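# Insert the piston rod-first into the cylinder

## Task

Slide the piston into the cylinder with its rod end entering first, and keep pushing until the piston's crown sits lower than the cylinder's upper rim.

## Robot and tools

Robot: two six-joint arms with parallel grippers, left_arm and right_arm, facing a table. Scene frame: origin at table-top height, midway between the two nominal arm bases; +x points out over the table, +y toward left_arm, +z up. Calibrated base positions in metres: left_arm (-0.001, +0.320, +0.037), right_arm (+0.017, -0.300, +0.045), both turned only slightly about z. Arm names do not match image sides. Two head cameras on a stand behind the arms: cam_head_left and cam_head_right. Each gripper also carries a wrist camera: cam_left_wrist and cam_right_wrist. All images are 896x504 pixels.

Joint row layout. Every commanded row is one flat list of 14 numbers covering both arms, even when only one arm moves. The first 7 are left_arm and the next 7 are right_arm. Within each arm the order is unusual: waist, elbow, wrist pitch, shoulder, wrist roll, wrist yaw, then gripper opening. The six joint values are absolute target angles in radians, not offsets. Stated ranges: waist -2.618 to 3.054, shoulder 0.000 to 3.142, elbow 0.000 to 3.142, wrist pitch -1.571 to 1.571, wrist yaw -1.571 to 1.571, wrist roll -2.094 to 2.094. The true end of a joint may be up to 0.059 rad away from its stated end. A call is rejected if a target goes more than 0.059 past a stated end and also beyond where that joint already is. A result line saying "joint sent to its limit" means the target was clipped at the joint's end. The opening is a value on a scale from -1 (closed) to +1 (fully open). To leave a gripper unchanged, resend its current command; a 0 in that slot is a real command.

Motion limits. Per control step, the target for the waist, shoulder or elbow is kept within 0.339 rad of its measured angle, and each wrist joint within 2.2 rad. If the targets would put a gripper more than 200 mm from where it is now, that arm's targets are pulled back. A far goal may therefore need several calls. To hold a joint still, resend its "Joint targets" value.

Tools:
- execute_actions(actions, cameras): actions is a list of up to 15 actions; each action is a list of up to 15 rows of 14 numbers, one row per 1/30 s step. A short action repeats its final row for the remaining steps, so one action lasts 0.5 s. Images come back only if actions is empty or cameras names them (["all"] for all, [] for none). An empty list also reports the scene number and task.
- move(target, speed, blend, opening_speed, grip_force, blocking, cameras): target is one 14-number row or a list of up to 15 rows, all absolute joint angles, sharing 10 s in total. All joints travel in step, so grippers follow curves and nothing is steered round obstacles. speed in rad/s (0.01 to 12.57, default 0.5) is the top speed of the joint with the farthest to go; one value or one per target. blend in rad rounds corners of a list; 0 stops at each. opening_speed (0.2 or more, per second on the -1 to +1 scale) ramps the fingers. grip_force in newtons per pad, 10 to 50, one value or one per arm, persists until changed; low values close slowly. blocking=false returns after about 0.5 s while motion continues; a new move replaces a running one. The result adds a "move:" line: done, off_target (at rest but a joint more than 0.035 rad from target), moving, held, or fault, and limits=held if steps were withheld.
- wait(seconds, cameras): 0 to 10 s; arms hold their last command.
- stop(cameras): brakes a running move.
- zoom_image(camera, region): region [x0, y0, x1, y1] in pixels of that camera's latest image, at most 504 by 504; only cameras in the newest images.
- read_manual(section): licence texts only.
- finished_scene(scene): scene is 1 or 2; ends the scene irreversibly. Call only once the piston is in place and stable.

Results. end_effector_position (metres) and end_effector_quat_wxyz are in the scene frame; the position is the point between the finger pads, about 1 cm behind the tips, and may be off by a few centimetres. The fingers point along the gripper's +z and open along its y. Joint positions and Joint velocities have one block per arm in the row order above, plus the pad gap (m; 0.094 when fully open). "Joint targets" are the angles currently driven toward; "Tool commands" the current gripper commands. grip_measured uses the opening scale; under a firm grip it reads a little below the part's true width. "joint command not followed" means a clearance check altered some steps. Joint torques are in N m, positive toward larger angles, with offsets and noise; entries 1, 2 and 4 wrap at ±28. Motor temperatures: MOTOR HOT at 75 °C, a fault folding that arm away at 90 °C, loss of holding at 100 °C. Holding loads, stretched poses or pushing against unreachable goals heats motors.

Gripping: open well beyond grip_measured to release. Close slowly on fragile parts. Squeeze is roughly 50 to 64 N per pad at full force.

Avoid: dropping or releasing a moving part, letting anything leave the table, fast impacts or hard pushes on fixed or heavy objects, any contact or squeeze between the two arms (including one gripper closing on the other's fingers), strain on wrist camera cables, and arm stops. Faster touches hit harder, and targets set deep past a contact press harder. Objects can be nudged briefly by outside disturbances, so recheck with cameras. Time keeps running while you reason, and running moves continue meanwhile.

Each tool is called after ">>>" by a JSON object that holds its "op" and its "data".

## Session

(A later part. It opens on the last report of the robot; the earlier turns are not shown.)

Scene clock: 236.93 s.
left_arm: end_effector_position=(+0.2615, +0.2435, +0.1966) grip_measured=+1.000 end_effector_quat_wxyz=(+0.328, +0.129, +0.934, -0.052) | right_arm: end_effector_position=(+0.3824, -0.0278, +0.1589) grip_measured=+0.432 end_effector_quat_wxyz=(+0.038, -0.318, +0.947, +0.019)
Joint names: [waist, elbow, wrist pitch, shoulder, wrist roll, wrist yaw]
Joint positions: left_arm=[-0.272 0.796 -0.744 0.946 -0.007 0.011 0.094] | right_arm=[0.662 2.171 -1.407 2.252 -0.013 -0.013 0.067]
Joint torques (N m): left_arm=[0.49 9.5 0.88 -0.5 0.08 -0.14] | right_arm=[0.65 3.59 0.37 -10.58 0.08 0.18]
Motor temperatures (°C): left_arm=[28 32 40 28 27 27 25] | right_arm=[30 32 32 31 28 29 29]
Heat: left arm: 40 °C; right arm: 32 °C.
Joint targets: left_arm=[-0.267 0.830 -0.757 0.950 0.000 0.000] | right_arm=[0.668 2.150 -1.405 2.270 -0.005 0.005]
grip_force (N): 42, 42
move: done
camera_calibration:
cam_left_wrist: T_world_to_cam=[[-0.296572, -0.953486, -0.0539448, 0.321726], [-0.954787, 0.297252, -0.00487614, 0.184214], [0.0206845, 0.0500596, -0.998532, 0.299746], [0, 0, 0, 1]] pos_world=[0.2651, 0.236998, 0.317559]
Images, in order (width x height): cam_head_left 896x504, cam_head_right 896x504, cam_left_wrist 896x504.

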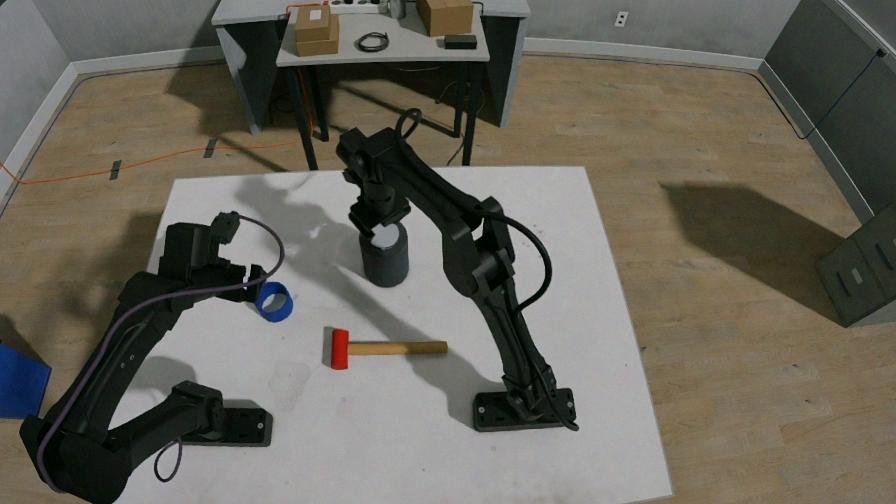

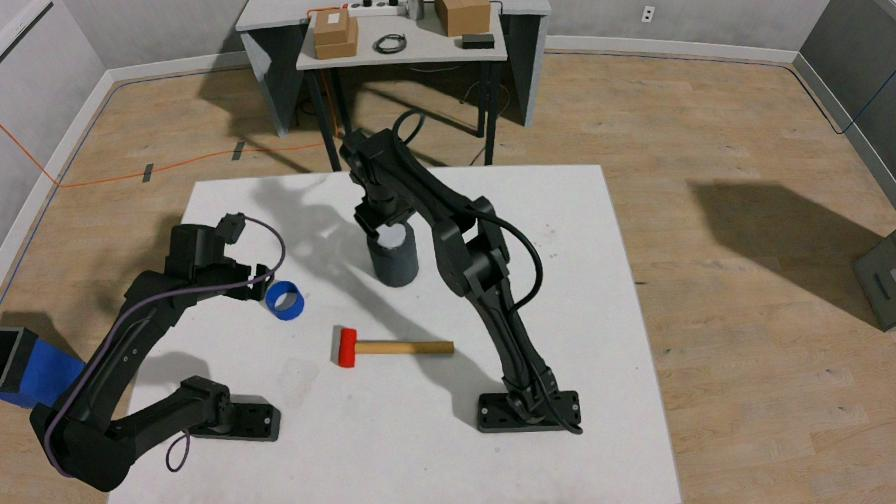

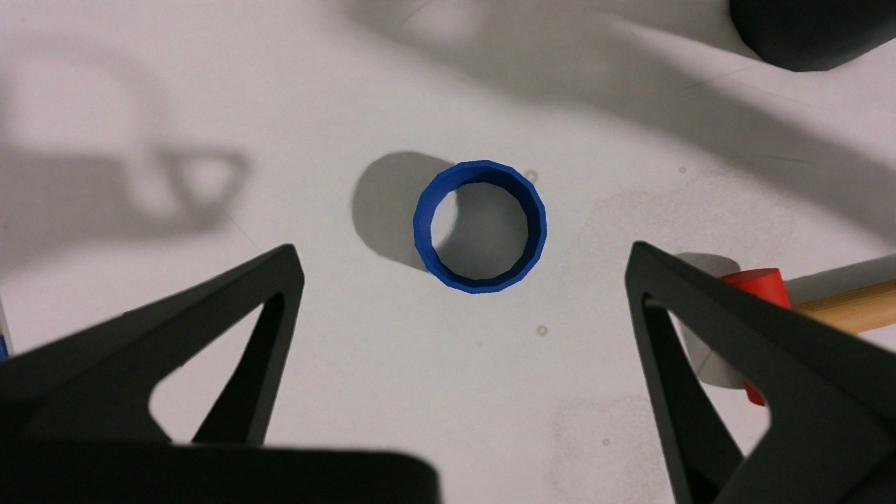

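>>> {"op": "move", "data": {"target": [[-0.267, 0.83, -0.757, 0.95, 0, 0, 1, 0.668, 2.15, -1.405, 2.27, -0.005, 0.005, 0.72], [-0.28, 0.83, -0.70, 1.05, 0, 0, 1, 0.668, 2.21, -1.42, 2.20, -0.005, 0.005, 0.72], [-0.313, 0.807, -0.62, 1.365, 0, 0, 1, 0.668, 1.118, -0.314, 1.57, -0.005, 0.005, 0.72]], "speed": [0.3, 0.4, 0.8], "blend": [0, 0.03, 0], "cameras": ["cam_left_wrist", "cam_right_wrist", "cam_head_left"]}}

>>> {"op": "zoom_image", "data": {"camera": "cam_right_wrist", "region": [290, 130, 630, 460]}}

Scene clock: 257.17 s.
left_arm: end_effector_position=(+0.2792, +0.2282, +0.1021) grip_measured=+1.000 end_effector_quat_wxyz=(+0.183, +0.150, +0.971, -0.034) | right_arm: end_effector_position=(+0.3766, -0.0331, +0.1897) grip_measured=+0.718 end_effector_quat_wxyz=(+0.356, -0.295, +0.879, +0.119)
Joint names: [waist, elbow, wrist pitch, shoulder, wrist roll, wrist yaw]
Joint positions: left_arm=[-0.306 0.802 -0.643 1.357 -0.007 0.01 0.094] | right_arm=[0.662 1.131 -0.33 1.602 -0.01 -0.008 0.081]
Joint torques (N m): left_arm=[-0.64 6.61 0.83 -3.03 0.08 -0.13] | right_arm=[0.72 5.11 1.72 -10.43 0.06 0.12]
Heat: left arm: 39 °C; right arm: 32 °C.
Joint targets: left_arm=[-0.313 0.807 -0.620 1.365 0.000 0.000] | right_arm=[0.668 1.118 -0.314 1.570 -0.005 0.005]
grip_force (N): 42, 42
move: done
camera_calibration:
cam_left_wrist: T_world_to_cam=[[-0.342514, -0.93844, -0.044885, 0.315769], [-0.902553, 0.315396, 0.293127, 0.156213], [-0.260925, 0.140911, -0.955019, 0.259194], [0, 0, 0, 1]] pos_world=[0.316776, 0.210538, 0.215918]
cam_right_wrist: T_world_to_cam=[[0.598225, -0.799733, -0.0505376, -0.242407], [-0.800004, -0.592422, -0.0950296, 0.307581], [0.0460587, 0.0972793, -0.994191, 0.298206], [0, 0, 0, 1]] pos_world=[0.377345, -0.0406523, 0.313452]
Images, in order (width x height): cam_head_left 896x504, cam_left_wrist 896x504, cam_right_wrist 896x504.

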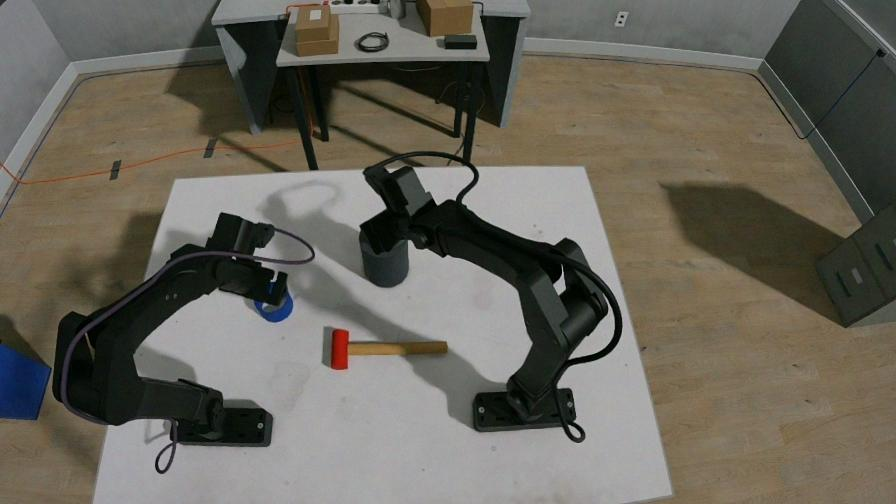

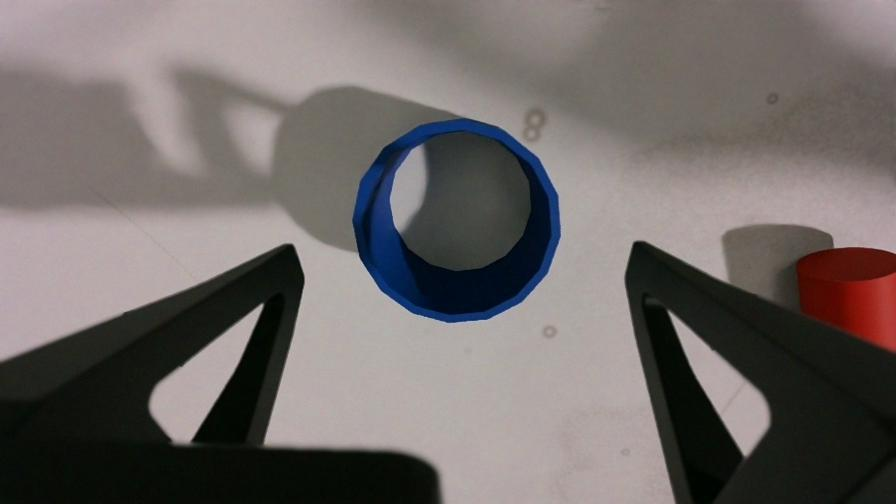

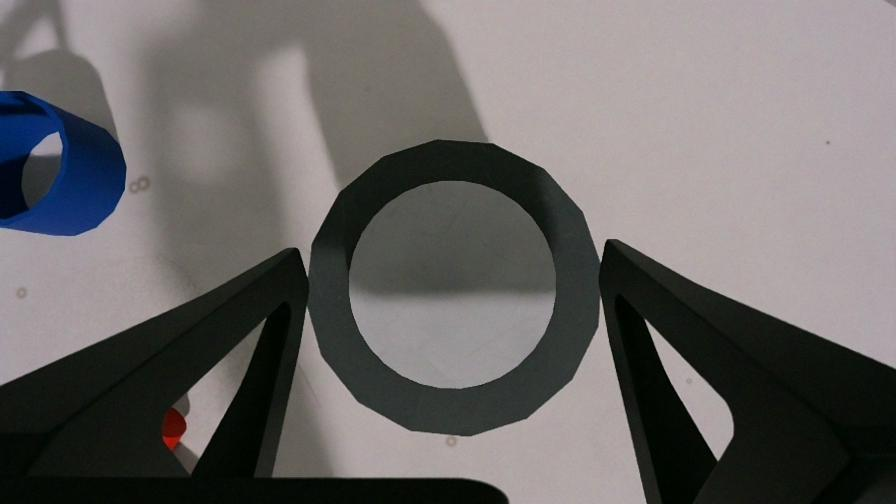

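Scaled by 1.482 from the camera's 896x504 image, which has a finer 1280x720 frame.

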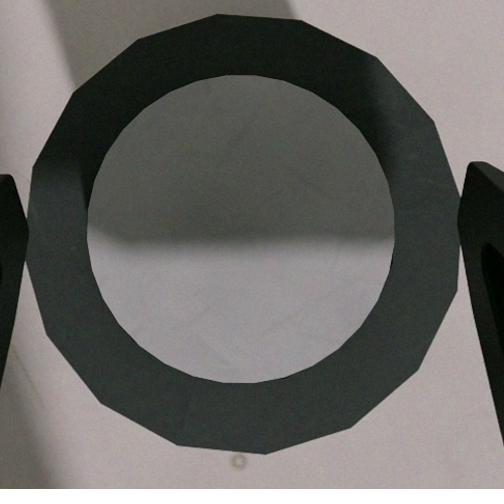

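>>> {"op": "move", "data": {"target": [[-0.313, 0.592, -0.224, 1.554, 0, 0, 1, 0.668, 1.027, -0.192, 1.640, -0.005, 0.005, 0.72], [-0.313, 0.592, -0.224, 1.554, 0, 0, 0.5, 0.668, 1.027, -0.192, 1.640, -0.005, 0.005, 0.36]], "speed": 0.3, "grip_force": [25, 45], "cameras": ["cam_left_wrist", "cam_right_wrist", "cam_head_left"]}}

>>> {"op": "zoom_image", "data": {"camera": "cam_head_left", "region": [220, 180, 440, 340]}}

Scene clock: 262.80 s.
left_arm: end_effector_position=(+0.2819, +0.2283, +0.0231) grip_measured=+0.715 end_effector_quat_wxyz=(+0.186, +0.150, +0.971, -0.033) | right_arm: end_effector_position=(+0.3761, -0.0338, +0.1605) grip_measured=+0.429 end_effector_quat_wxyz=(+0.357, -0.294, +0.879, +0.118)
Joint names: [waist, elbow, wrist pitch, shoulder, wrist roll, wrist yaw]
Joint positions: left_arm=[-0.306 0.598 -0.247 1.543 -0.007 0.005 0.081] | right_arm=[0.662 1.039 -0.208 1.631 -0.01 -0.006 0.067]
Joint torques (N m): left_arm=[-0.65 4.82 0.84 -3.59 0.07 -0.09] | right_arm=[0.77 5.03 1.7 -6.75 0.06 0.13]
Heat: left arm: 38 °C; right arm: 33 °C.
Joint targets: left_arm=[-0.313 0.592 -0.224 1.554 0.000 0.000] | right_arm=[0.668 1.027 -0.192 1.640 -0.005 0.005]
grip_force (N): 25, 45
move: done
camera_calibration:
cam_left_wrist: T_world_to_cam=[[-0.340479, -0.93894, -0.0496485, 0.312871], [-0.905116, 0.312998, 0.287744, 0.183007], [-0.254635, 0.142909, -0.956419, 0.182276], [0, 0, 0, 1]] pos_world=[0.318583, 0.210438, 0.137207]
cam_right_wrist: T_world_to_cam=[[0.597033, -0.800658, -0.0499832, -0.243844], [-0.800775, -0.591069, -0.0969305, 0.304659], [0.0480647, 0.0978961, -0.994035, 0.268613], [0, 0, 0, 1]] pos_world=[0.376636, -0.0414567, 0.284353]
Images, in order (width x height): cam_head_left 896x504, cam_left_wrist 896x504, cam_right_wrist 896x504.

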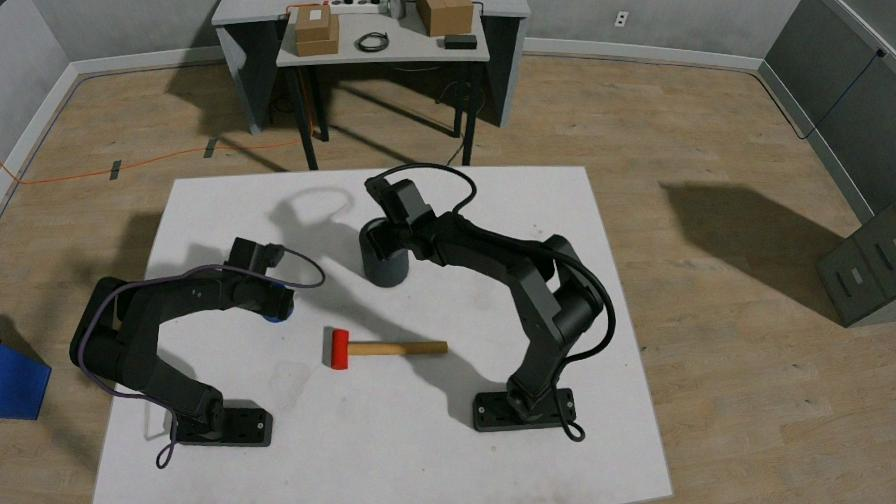

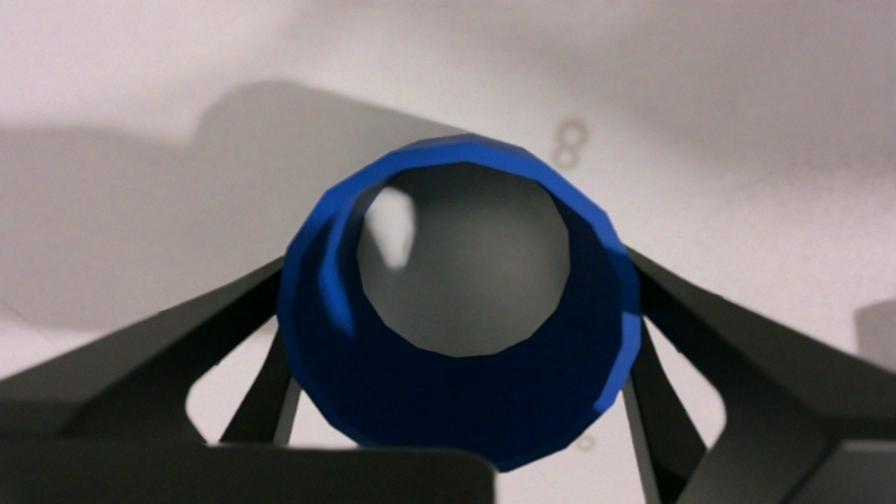

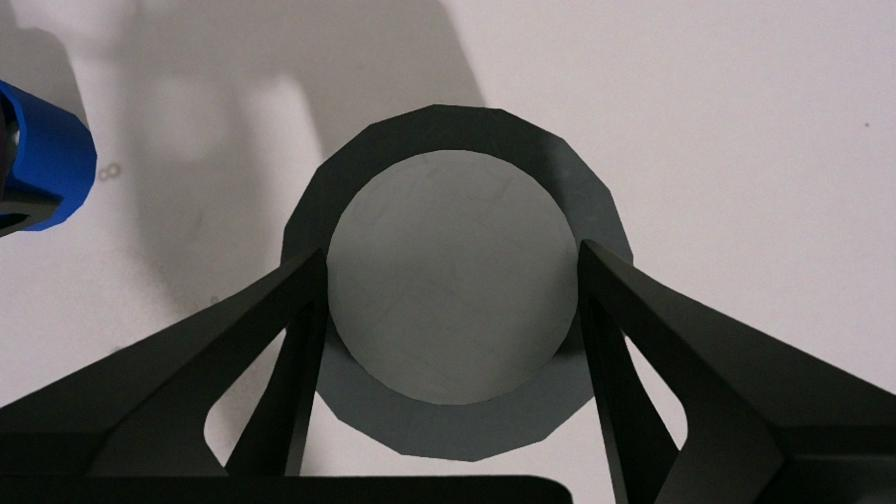

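Scaled by 2.291 from the camera's 896x504 image, which has a finer 1280x720 frame.

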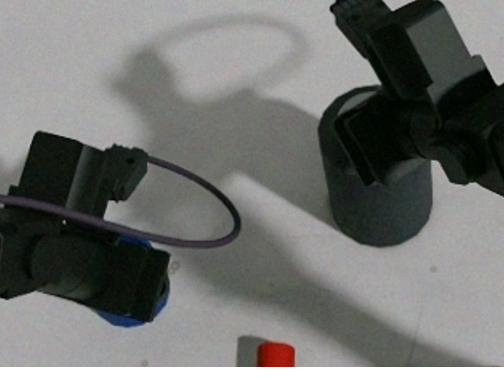

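>>> {"op": "move", "data": {"target": [-0.313, 0.807, -0.60, 1.365, 0, 0, 0.5, 0.668, 1.22, -0.31, 1.565, -0.005, 0.005, 0.36], "speed": 0.3, "cameras": ["cam_left_wrist", "cam_right_wrist", "cam_head_left"]}}

Scene clock: 268.27 s.
left_arm: end_effector_position=(+0.2775, +0.2297, +0.0849) grip_measured=+0.715 end_effector_quat_wxyz=(+0.169, +0.150, +0.974, -0.030) | right_arm: end_effector_position=(+0.3776, -0.0327, +0.1902) grip_measured=+0.428 end_effector_quat_wxyz=(+0.347, -0.295, +0.883, +0.115)
Joint names: [waist, elbow, wrist pitch, shoulder, wrist roll, wrist yaw]
Joint positions: left_arm=[-0.306 0.773 -0.6 1.398 -0.007 0.005 0.081] | right_arm=[0.662 1.164 -0.37 1.617 -0.01 -0.006 0.067]
Joint torques (N m): left_arm=[-0.65 8.75 0.57 -6.31 0.08 -0.08] | right_arm=[0.65 10.48 2.21 -12.62 0.06 0.11]
Heat: left arm: 38 °C; right arm: 33 °C.
Joint targets: left_arm=[-0.313 0.807 -0.600 1.365 0.000 0.000] | right_arm=[0.668 1.220 -0.310 1.565 -0.005 0.005]
grip_force (N): 25, 45
move: off_target (right_arm); right_arm: the wrist pitch is farthest, 0.060 rad from its target
camera_calibration:
cam_left_wrist: T_world_to_cam=[[-0.342153, -0.938395, -0.0484335, 0.316023], [-0.895151, 0.309846, 0.320468, 0.156072], [-0.285719, 0.153005, -0.94602, 0.24541], [0, 0, 0, 1]] pos_world=[0.317954, 0.210647, 0.197453]
cam_right_wrist: T_world_to_cam=[[0.596127, -0.801321, -0.050163, -0.241952], [-0.802353, -0.59228, -0.0737185, 0.305504], [0.0293617, 0.0841941, -0.996017, 0.30488], [0, 0, 0, 1]] pos_world=[0.380404, -0.0386063, 0.31405]
Images, in order (width x height): cam_head_left 896x504, cam_left_wrist 896x504, cam_right_wrist 896x504.

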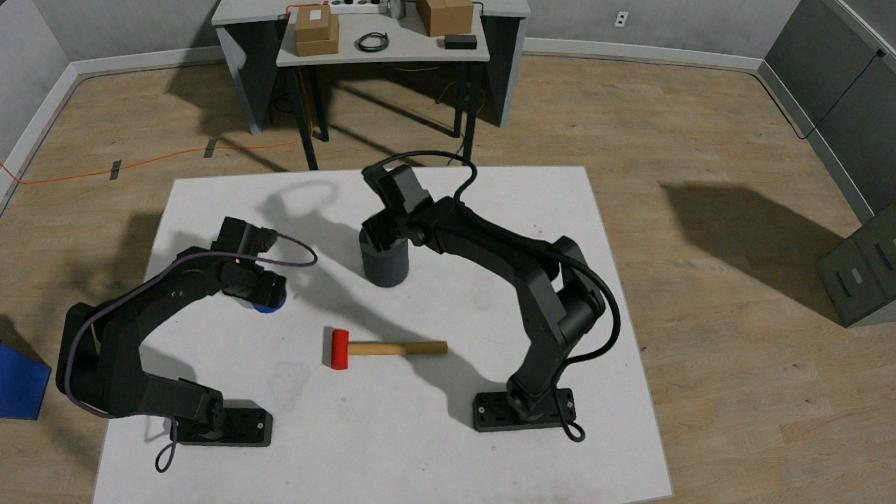

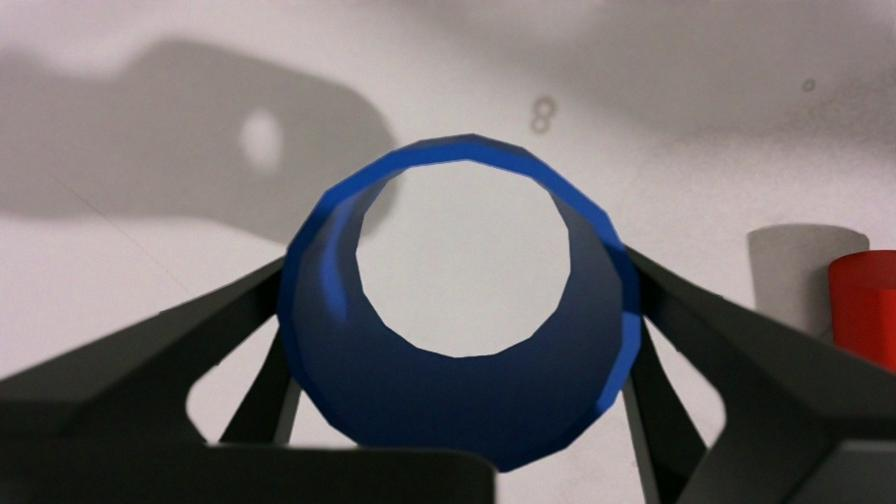

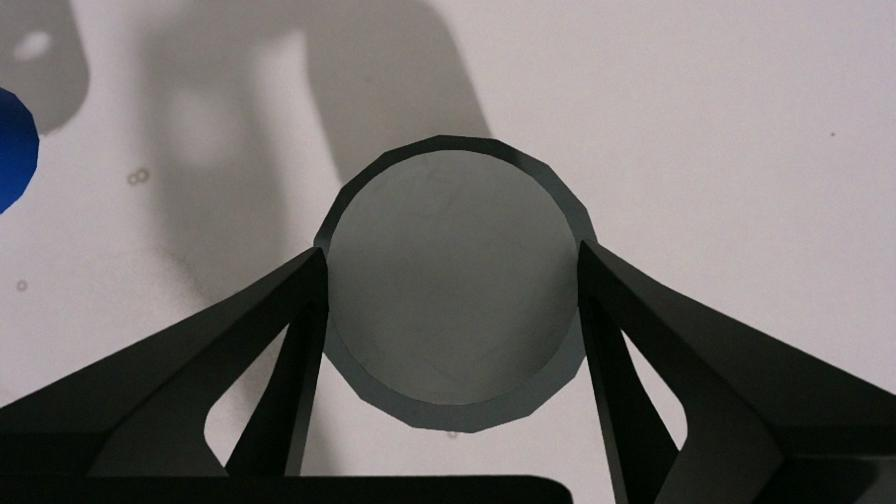

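>>> {"op": "move", "data": {"target": [[-0.38, 1.2, -0.80, 1.55, 0, 0, 0.5, 0.668, 1.42, -0.50, 1.53, -0.005, 0.005, 0.36], [-0.45, 1.57, -1.02, 1.71, 0, 0, 0.5, 0.668, 1.673, -0.75, 1.59, -0.005, 0.005, 0.36], [-0.45, 1.57, -1.02, 1.71, 0, 0, 0.5, 0.25, 1.673, -0.75, 1.59, -0.005, 0.005, 0.36]], "speed": [0.4, 0.4, 0.5], "blend": [0.02, 0.02, 0], "cameras": ["cam_left_wrist", "cam_right_wrist", "cam_head_left"]}}

Scene clock: 274.60 s.
left_arm: end_effector_position=(+0.3574, +0.1460, +0.2035) grip_measured=+0.715 end_effector_quat_wxyz=(+0.185, +0.217, +0.958, -0.046) | right_arm: end_effector_position=(+0.4537, -0.2044, +0.3141) grip_measured=+0.428 end_effector_quat_wxyz=(+0.378, -0.103, +0.919, +0.037)
Joint names: [waist, elbow, wrist pitch, shoulder, wrist roll, wrist yaw]
Joint positions: left_arm=[-0.445 1.532 -1.022 1.698 -0.007 0.005 0.081] | right_arm=[0.244 1.618 -0.811 1.598 -0.01 0.005 0.067]
Joint torques (N m): left_arm=[-0.49 9.42 0.64 -6.05 0.08 -0.08] | right_arm=[0.51 10.15 2.24 -7.99 0.07 -0.02]
Heat: left arm: 37 °C; right arm: 34 °C.
Joint targets: left_arm=[-0.450 1.570 -1.020 1.710 0.000 0.000] | right_arm=[0.250 1.673 -0.750 1.590 -0.005 0.005]
grip_force (N): 25, 45
move: off_target (left_arm, right_arm); left_arm: the elbow is farthest, 0.038 rad from its target; right_arm: the wrist pitch is farthest, 0.061 rad from its target
camera_calibration:
cam_left_wrist: T_world_to_cam=[[-0.467037, -0.882836, -0.0497691, 0.307386], [-0.853954, 0.435723, 0.284443, 0.189695], [-0.229431, 0.175346, -0.9574, 0.372218], [0, 0, 0, 1]] pos_world=[0.39095, 0.12345, 0.317702]
cam_right_wrist: T_world_to_cam=[[0.213764, -0.97598, -0.0420551, -0.283443], [-0.972351, -0.208431, -0.105314, 0.439483], [0.0940189, 0.0634046, -0.993549, 0.406124], [0, 0, 0, 1]] pos_world=[0.449738, -0.210783, 0.437868]
Images, in order (width x height): cam_head_left 896x504, cam_left_wrist 896x504, cam_right_wrist 896x504.

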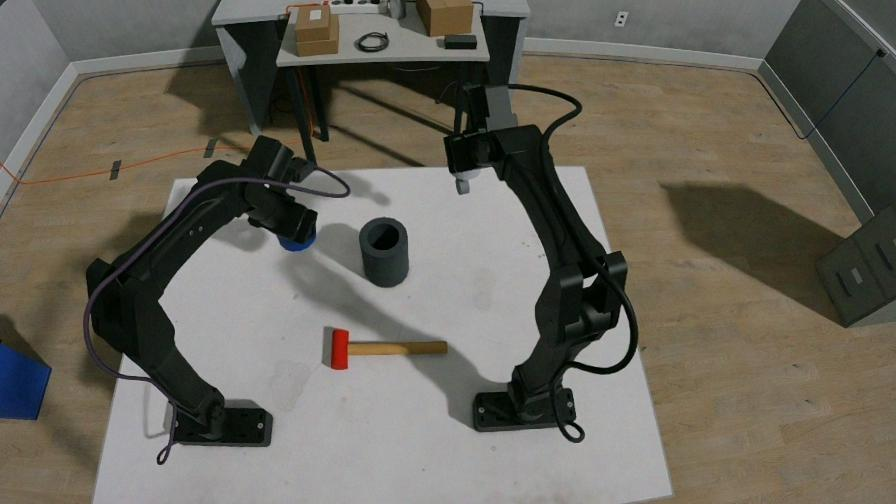

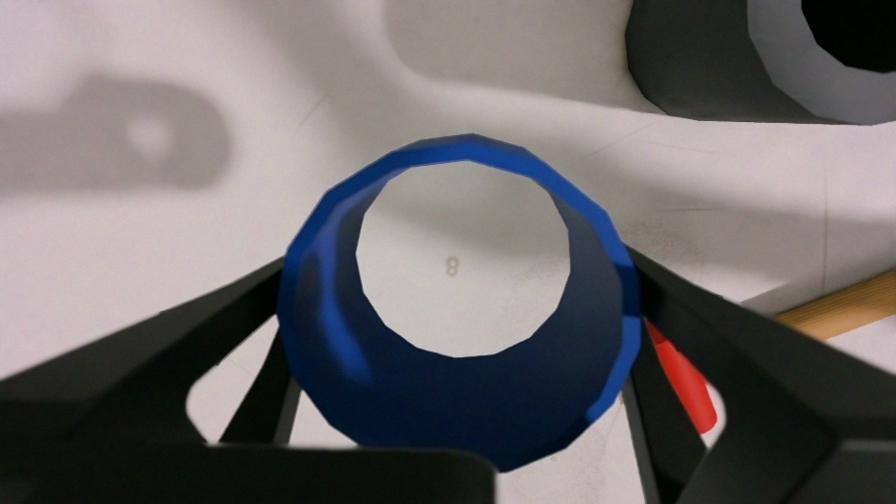

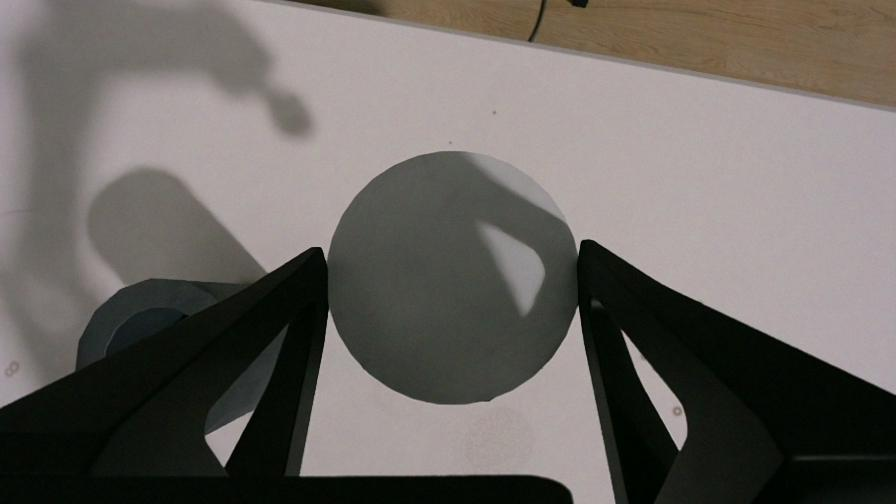

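>>> {"op": "move", "data": {"target": [-0.752, 2.12, -1.115, 2.18, 0, 0, 0.5, 0.25, 1.673, -0.75, 1.59, -0.005, 0.005, 0.36], "speed": 0.5, "cameras": ["all"]}}

>>> {"op": "zoom_image", "data": {"camera": "cam_left_wrist", "region": [230, 60, 690, 504]}}

>>> {"op": "zoom_image", "data": {"camera": "cam_head_left", "region": [320, 170, 450, 300]}}

>>> {"op": "zoom_image", "data": {"camera": "cam_head_right", "region": [325, 170, 455, 300]}}

Scene clock: 277.53 s.
left_arm: end_effector_position=(+0.3661, -0.0309, +0.1774) grip_measured=+0.715 end_effector_quat_wxyz=(+0.168, +0.363, +0.914, -0.070) | right_arm: end_effector_position=(+0.4535, -0.2041, +0.3140) grip_measured=+0.428 end_effector_quat_wxyz=(+0.378, -0.104, +0.919, +0.037)
Joint names: [waist, elbow, wrist pitch, shoulder, wrist roll, wrist yaw]
Joint positions: left_arm=[-0.757 2.08 -1.115 2.169 -0.007 0.004 0.081] | right_arm=[0.245 1.618 -0.811 1.598 -0.01 0.005 0.067]
Joint torques (N m): left_arm=[0.39 9.47 0.6 -10.03 0.08 -0.07] | right_arm=[0.53 10.29 2.23 -8.09 0.02 -0.03]
Heat: left arm: 37 °C; right arm: 35 °C.
Joint targets: left_arm=[-0.752 2.120 -1.115 2.180 0.000 0.000] | right_arm=[0.250 1.673 -0.750 1.590 -0.005 0.005]
grip_force (N): 25, 45
move: off_target (left_arm, right_arm); left_arm: the elbow is farthest, 0.040 rad from its target; right_arm: the wrist pitch is farthest, 0.061 rad from its target
camera_calibration:
cam_left_wrist: T_world_to_cam=[[-0.715393, -0.696884, -0.0506521, 0.250798], [-0.676412, 0.672555, 0.300228, 0.221112], [-0.175158, 0.249043, -0.952522, 0.361885], [0, 0, 0, 1]] pos_world=[0.392369, -0.0640576, 0.291023]
cam_right_wrist: T_world_to_cam=[[0.21454, -0.975809, -0.0420704, -0.283439], [-0.972229, -0.209233, -0.104848, 0.439013], [0.0935092, 0.0633962, -0.993598, 0.406264], [0, 0, 0, 1]] pos_world=[0.449641, -0.210482, 0.437768]

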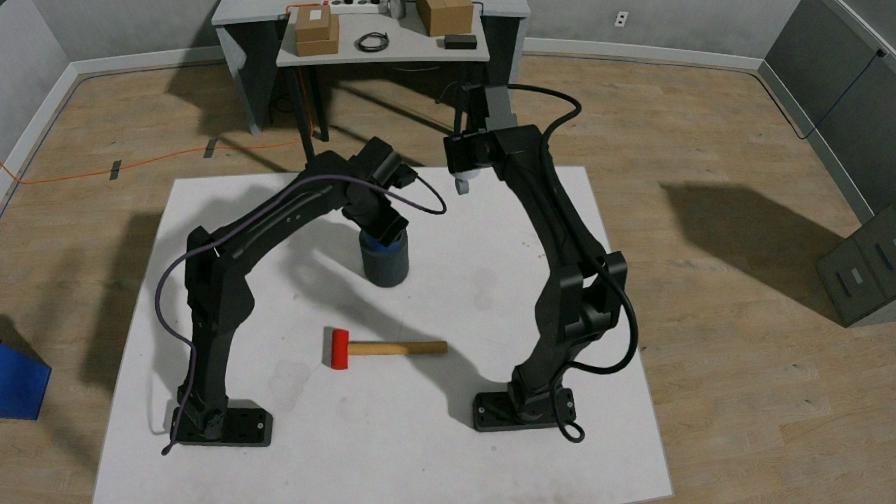

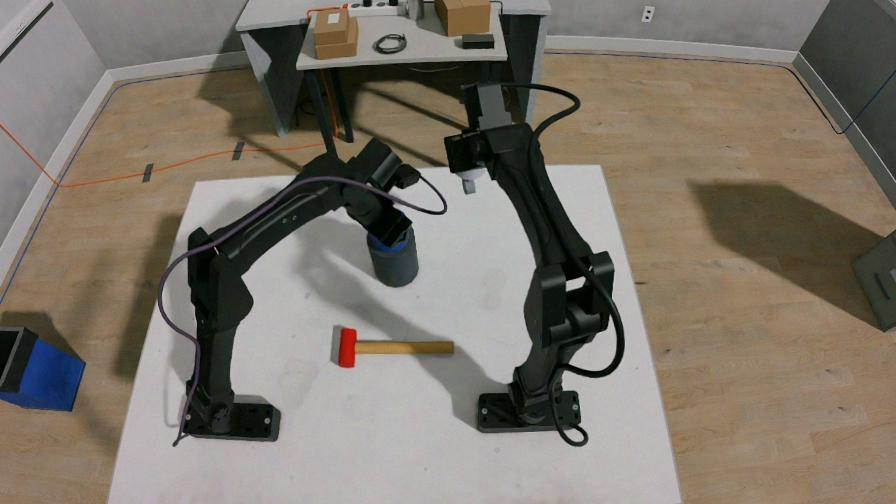

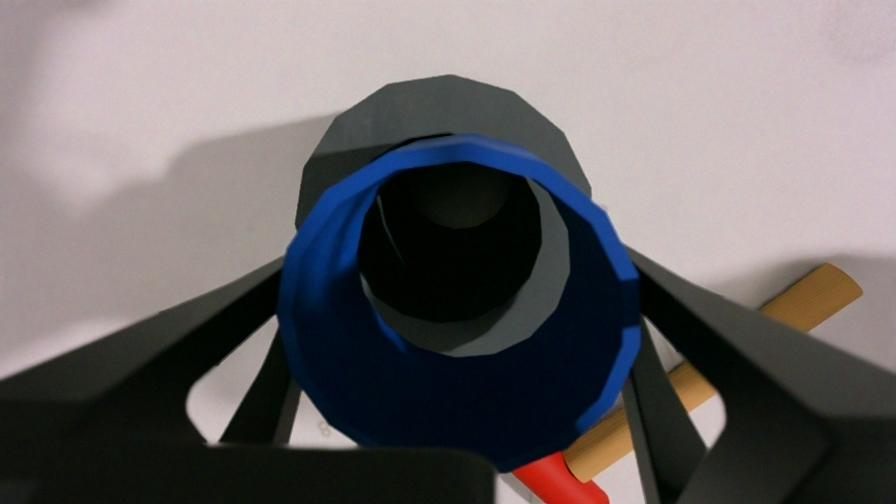

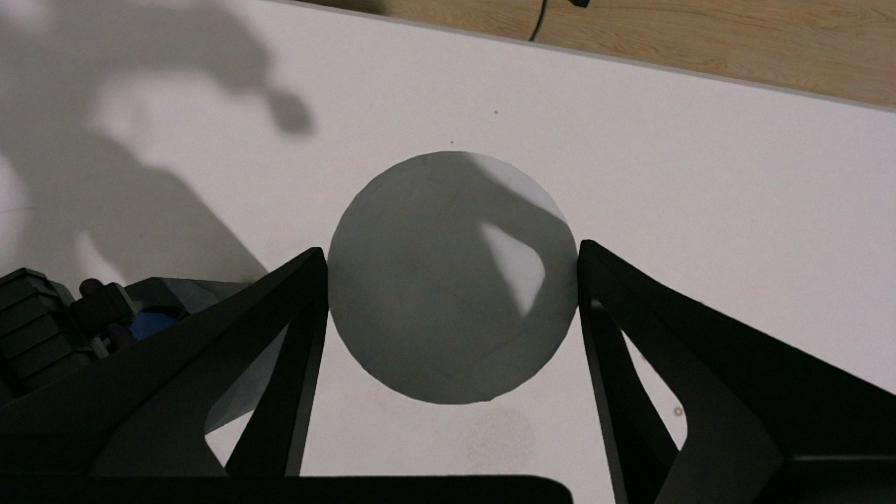

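Scaled by 1.096 from the camera's 896x504 image, which has a finer 1280x720 frame.

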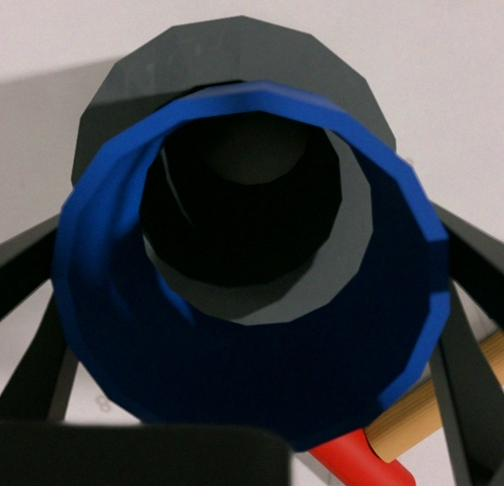

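Scaled by 3.877 from the camera's 896x504 image, which has a finer 1280x720 frame.

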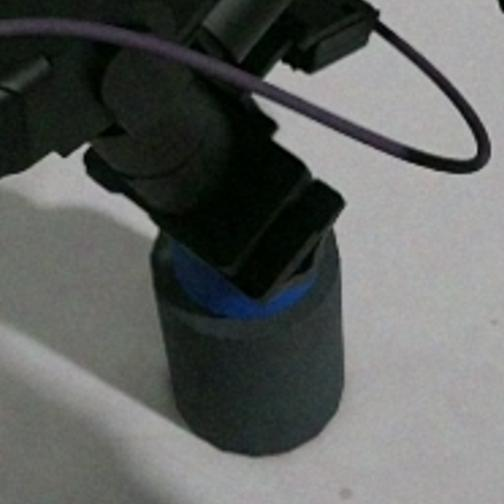

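Scaled by 3.877 from the camera's 896x504 image, which has a finer 1280x720 frame.

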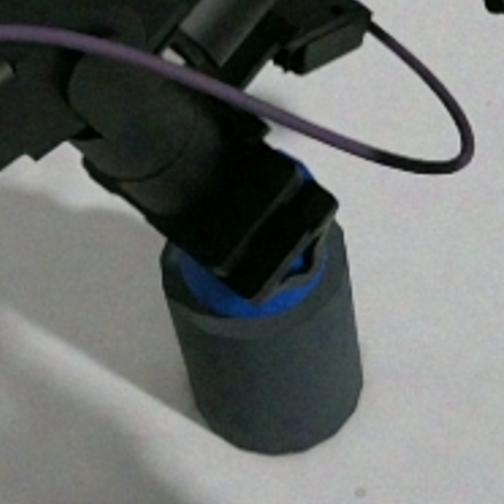

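>>> {"op": "move", "data": {"target": [-0.736, 2.028, -1.035, 2.187, 0, 0, 0.5, 0.25, 1.673, -0.75, 1.59, -0.005, 0.005, 0.36], "speed": 0.2, "cameras": ["cam_left_wrist"]}}

>>> {"op": "zoom_image", "data": {"camera": "cam_left_wrist", "region": [230, 60, 690, 504]}}

Scene clock: 282.03 s.
left_arm: end_effector_position=(+0.3719, -0.0258, +0.1643) grip_measured=+0.715 end_effector_quat_wxyz=(+0.166, +0.356, +0.917, -0.068) | right_arm: end_effector_position=(+0.4535, -0.2041, +0.3140) grip_measured=+0.428 end_effector_quat_wxyz=(+0.378, -0.104, +0.919, +0.037)
Joint names: [waist, elbow, wrist pitch, shoulder, wrist roll, wrist yaw]
Joint positions: left_arm=[-0.742 2.031 -1.07 2.171 -0.007 0.004 0.081] | right_arm=[0.245 1.618 -0.811 1.598 -0.01 0.005 0.067]
Joint torques (N m): left_arm=[0.49 6.16 0.91 -9.61 0.08 -0.07] | right_arm=[0.53 10.29 2.26 -7.97 0.04 0]
Heat: left arm: 37 °C; right arm: 35 °C.
Joint targets: left_arm=[-0.736 2.028 -1.035 2.187 0.000 0.000] | right_arm=[0.250 1.673 -0.750 1.590 -0.005 0.005]
grip_force (N): 25, 45
move: off_target (right_arm); right_arm: the wrist pitch is farthest, 0.061 rad from its target
camera_calibration:
cam_left_wrist: T_world_to_cam=[[-0.705043, -0.707342, -0.0508077, 0.253744], [-0.68538, 0.661246, 0.304973, 0.227837], [-0.182124, 0.249842, -0.951005, 0.35144], [0, 0, 0, 1]] pos_world=[0.399061, -0.0589774, 0.277629]
Images, in order (width x height): cam_left_wrist 896x504.

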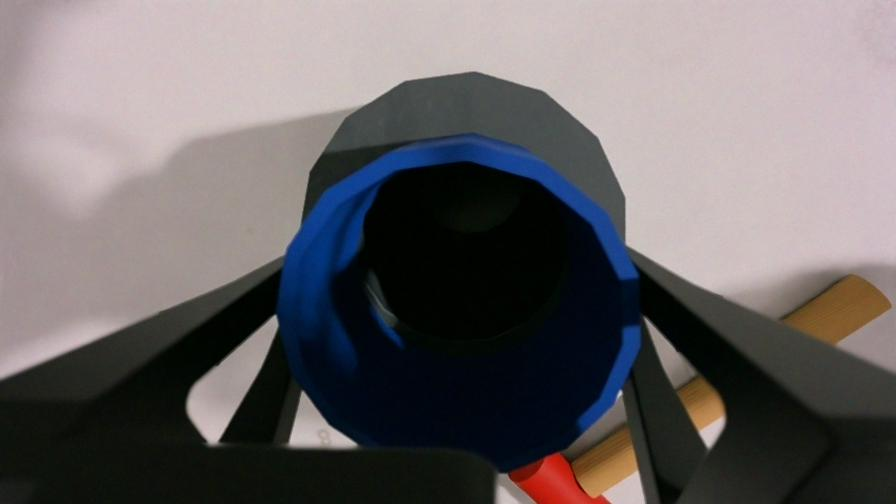

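Scaled by 1.096 from the camera's 896x504 image, which has a finer 1280x720 frame.

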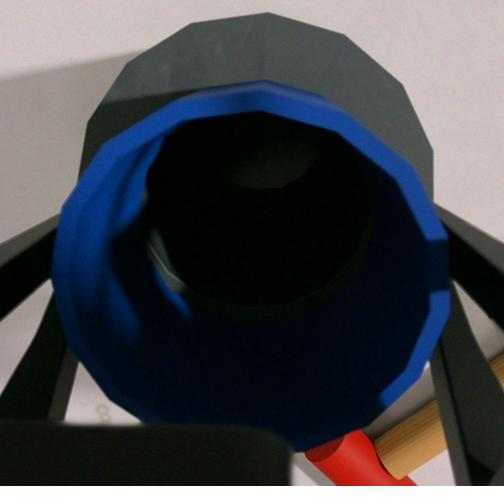

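>>> {"op": "move", "data": {"target": [-0.736, 1.983, -0.975, 2.188, 0, 0, 0.5, 0.25, 1.673, -0.75, 1.59, -0.005, 0.005, 0.36], "speed": 0.15, "cameras": ["cam_left_wrist", "cam_head_left", "cam_head_right"]}}

>>> {"op": "zoom_image", "data": {"camera": "cam_left_wrist", "region": [230, 60, 690, 504]}}

>>> {"op": "zoom_image", "data": {"camera": "cam_head_left", "region": [320, 170, 450, 300]}}

Scene clock: 284.90 s.
left_arm: end_effector_position=(+0.3792, -0.0326, +0.1610) grip_measured=+0.715 end_effector_quat_wxyz=(+0.185, +0.355, +0.913, -0.075) | right_arm: end_effector_position=(+0.4535, -0.2041, +0.3140) grip_measured=+0.428 end_effector_quat_wxyz=(+0.378, -0.104, +0.919, +0.037)
Joint names: [waist, elbow, wrist pitch, shoulder, wrist roll, wrist yaw]
Joint positions: left_arm=[-0.742 2.003 -1.002 2.171 -0.007 0.004 0.081] | right_arm=[0.245 1.618 -0.811 1.598 -0.01 0.005 0.067]
Joint torques (N m): left_arm=[0.47 4.94 0.89 -9.66 0.08 -0.07] | right_arm=[0.54 10.29 2.25 -7.97 0.06 -0.01]
Heat: left arm: 37 °C; right arm: 36 °C.
Joint targets: left_arm=[-0.736 1.983 -0.975 2.188 0.000 0.000] | right_arm=[0.250 1.673 -0.750 1.590 -0.005 0.005]
grip_force (N): 25, 45
move: off_target (right_arm); right_arm: the wrist pitch is farthest, 0.061 rad from its target
camera_calibration:
cam_left_wrist: T_world_to_cam=[[-0.703464, -0.708812, -0.052199, 0.253449], [-0.693901, 0.669063, 0.266188, 0.248124], [-0.153753, 0.223474, -0.962507, 0.341601], [0, 0, 0, 1]] pos_world=[0.402987, -0.0627022, 0.275976]
Images, in order (width x height): cam_head_left 896x504, cam_head_right 896x504, cam_left_wrist 896x504.

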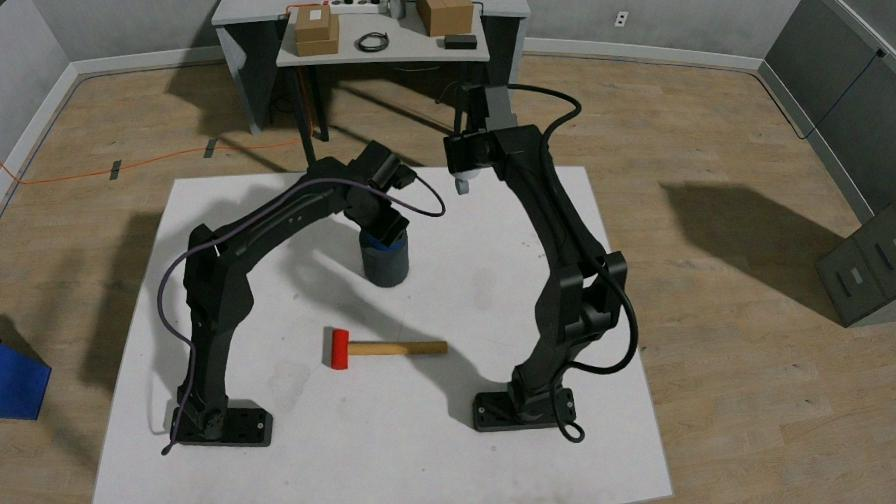

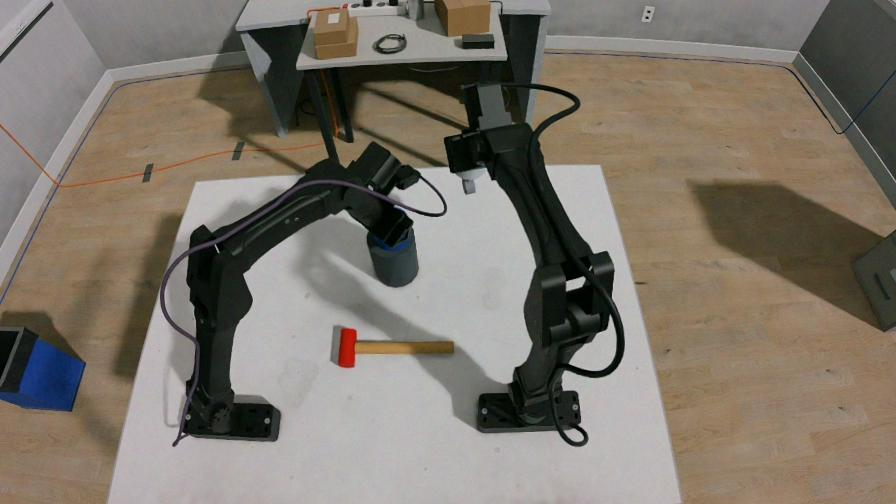

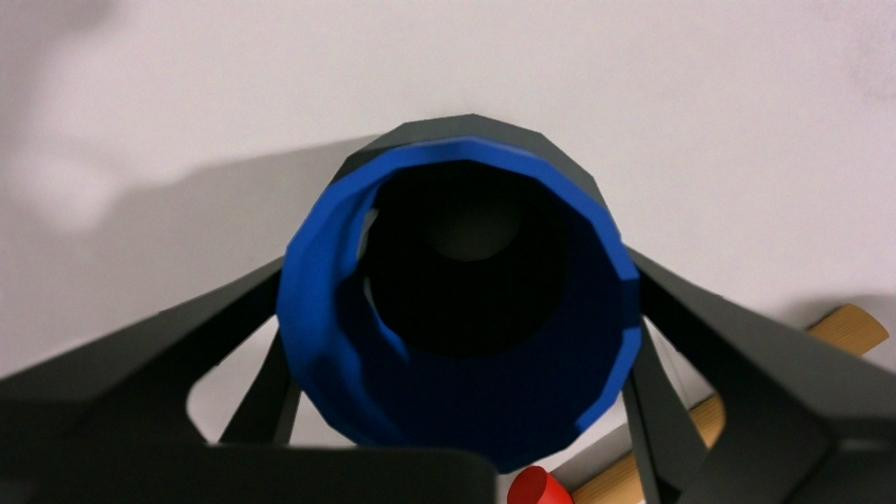

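Scaled by 1.096 from the camera's 896x504 image, which has a finer 1280x720 frame.

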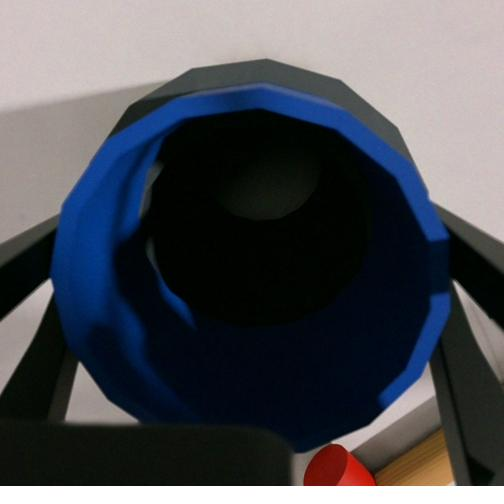

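Scaled by 3.877 from the camera's 896x504 image, which has a finer 1280x720 frame.

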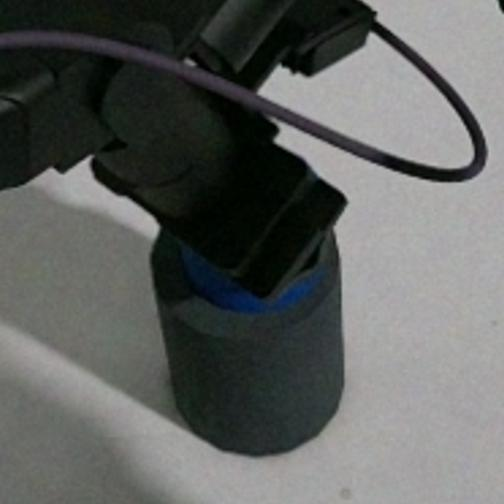

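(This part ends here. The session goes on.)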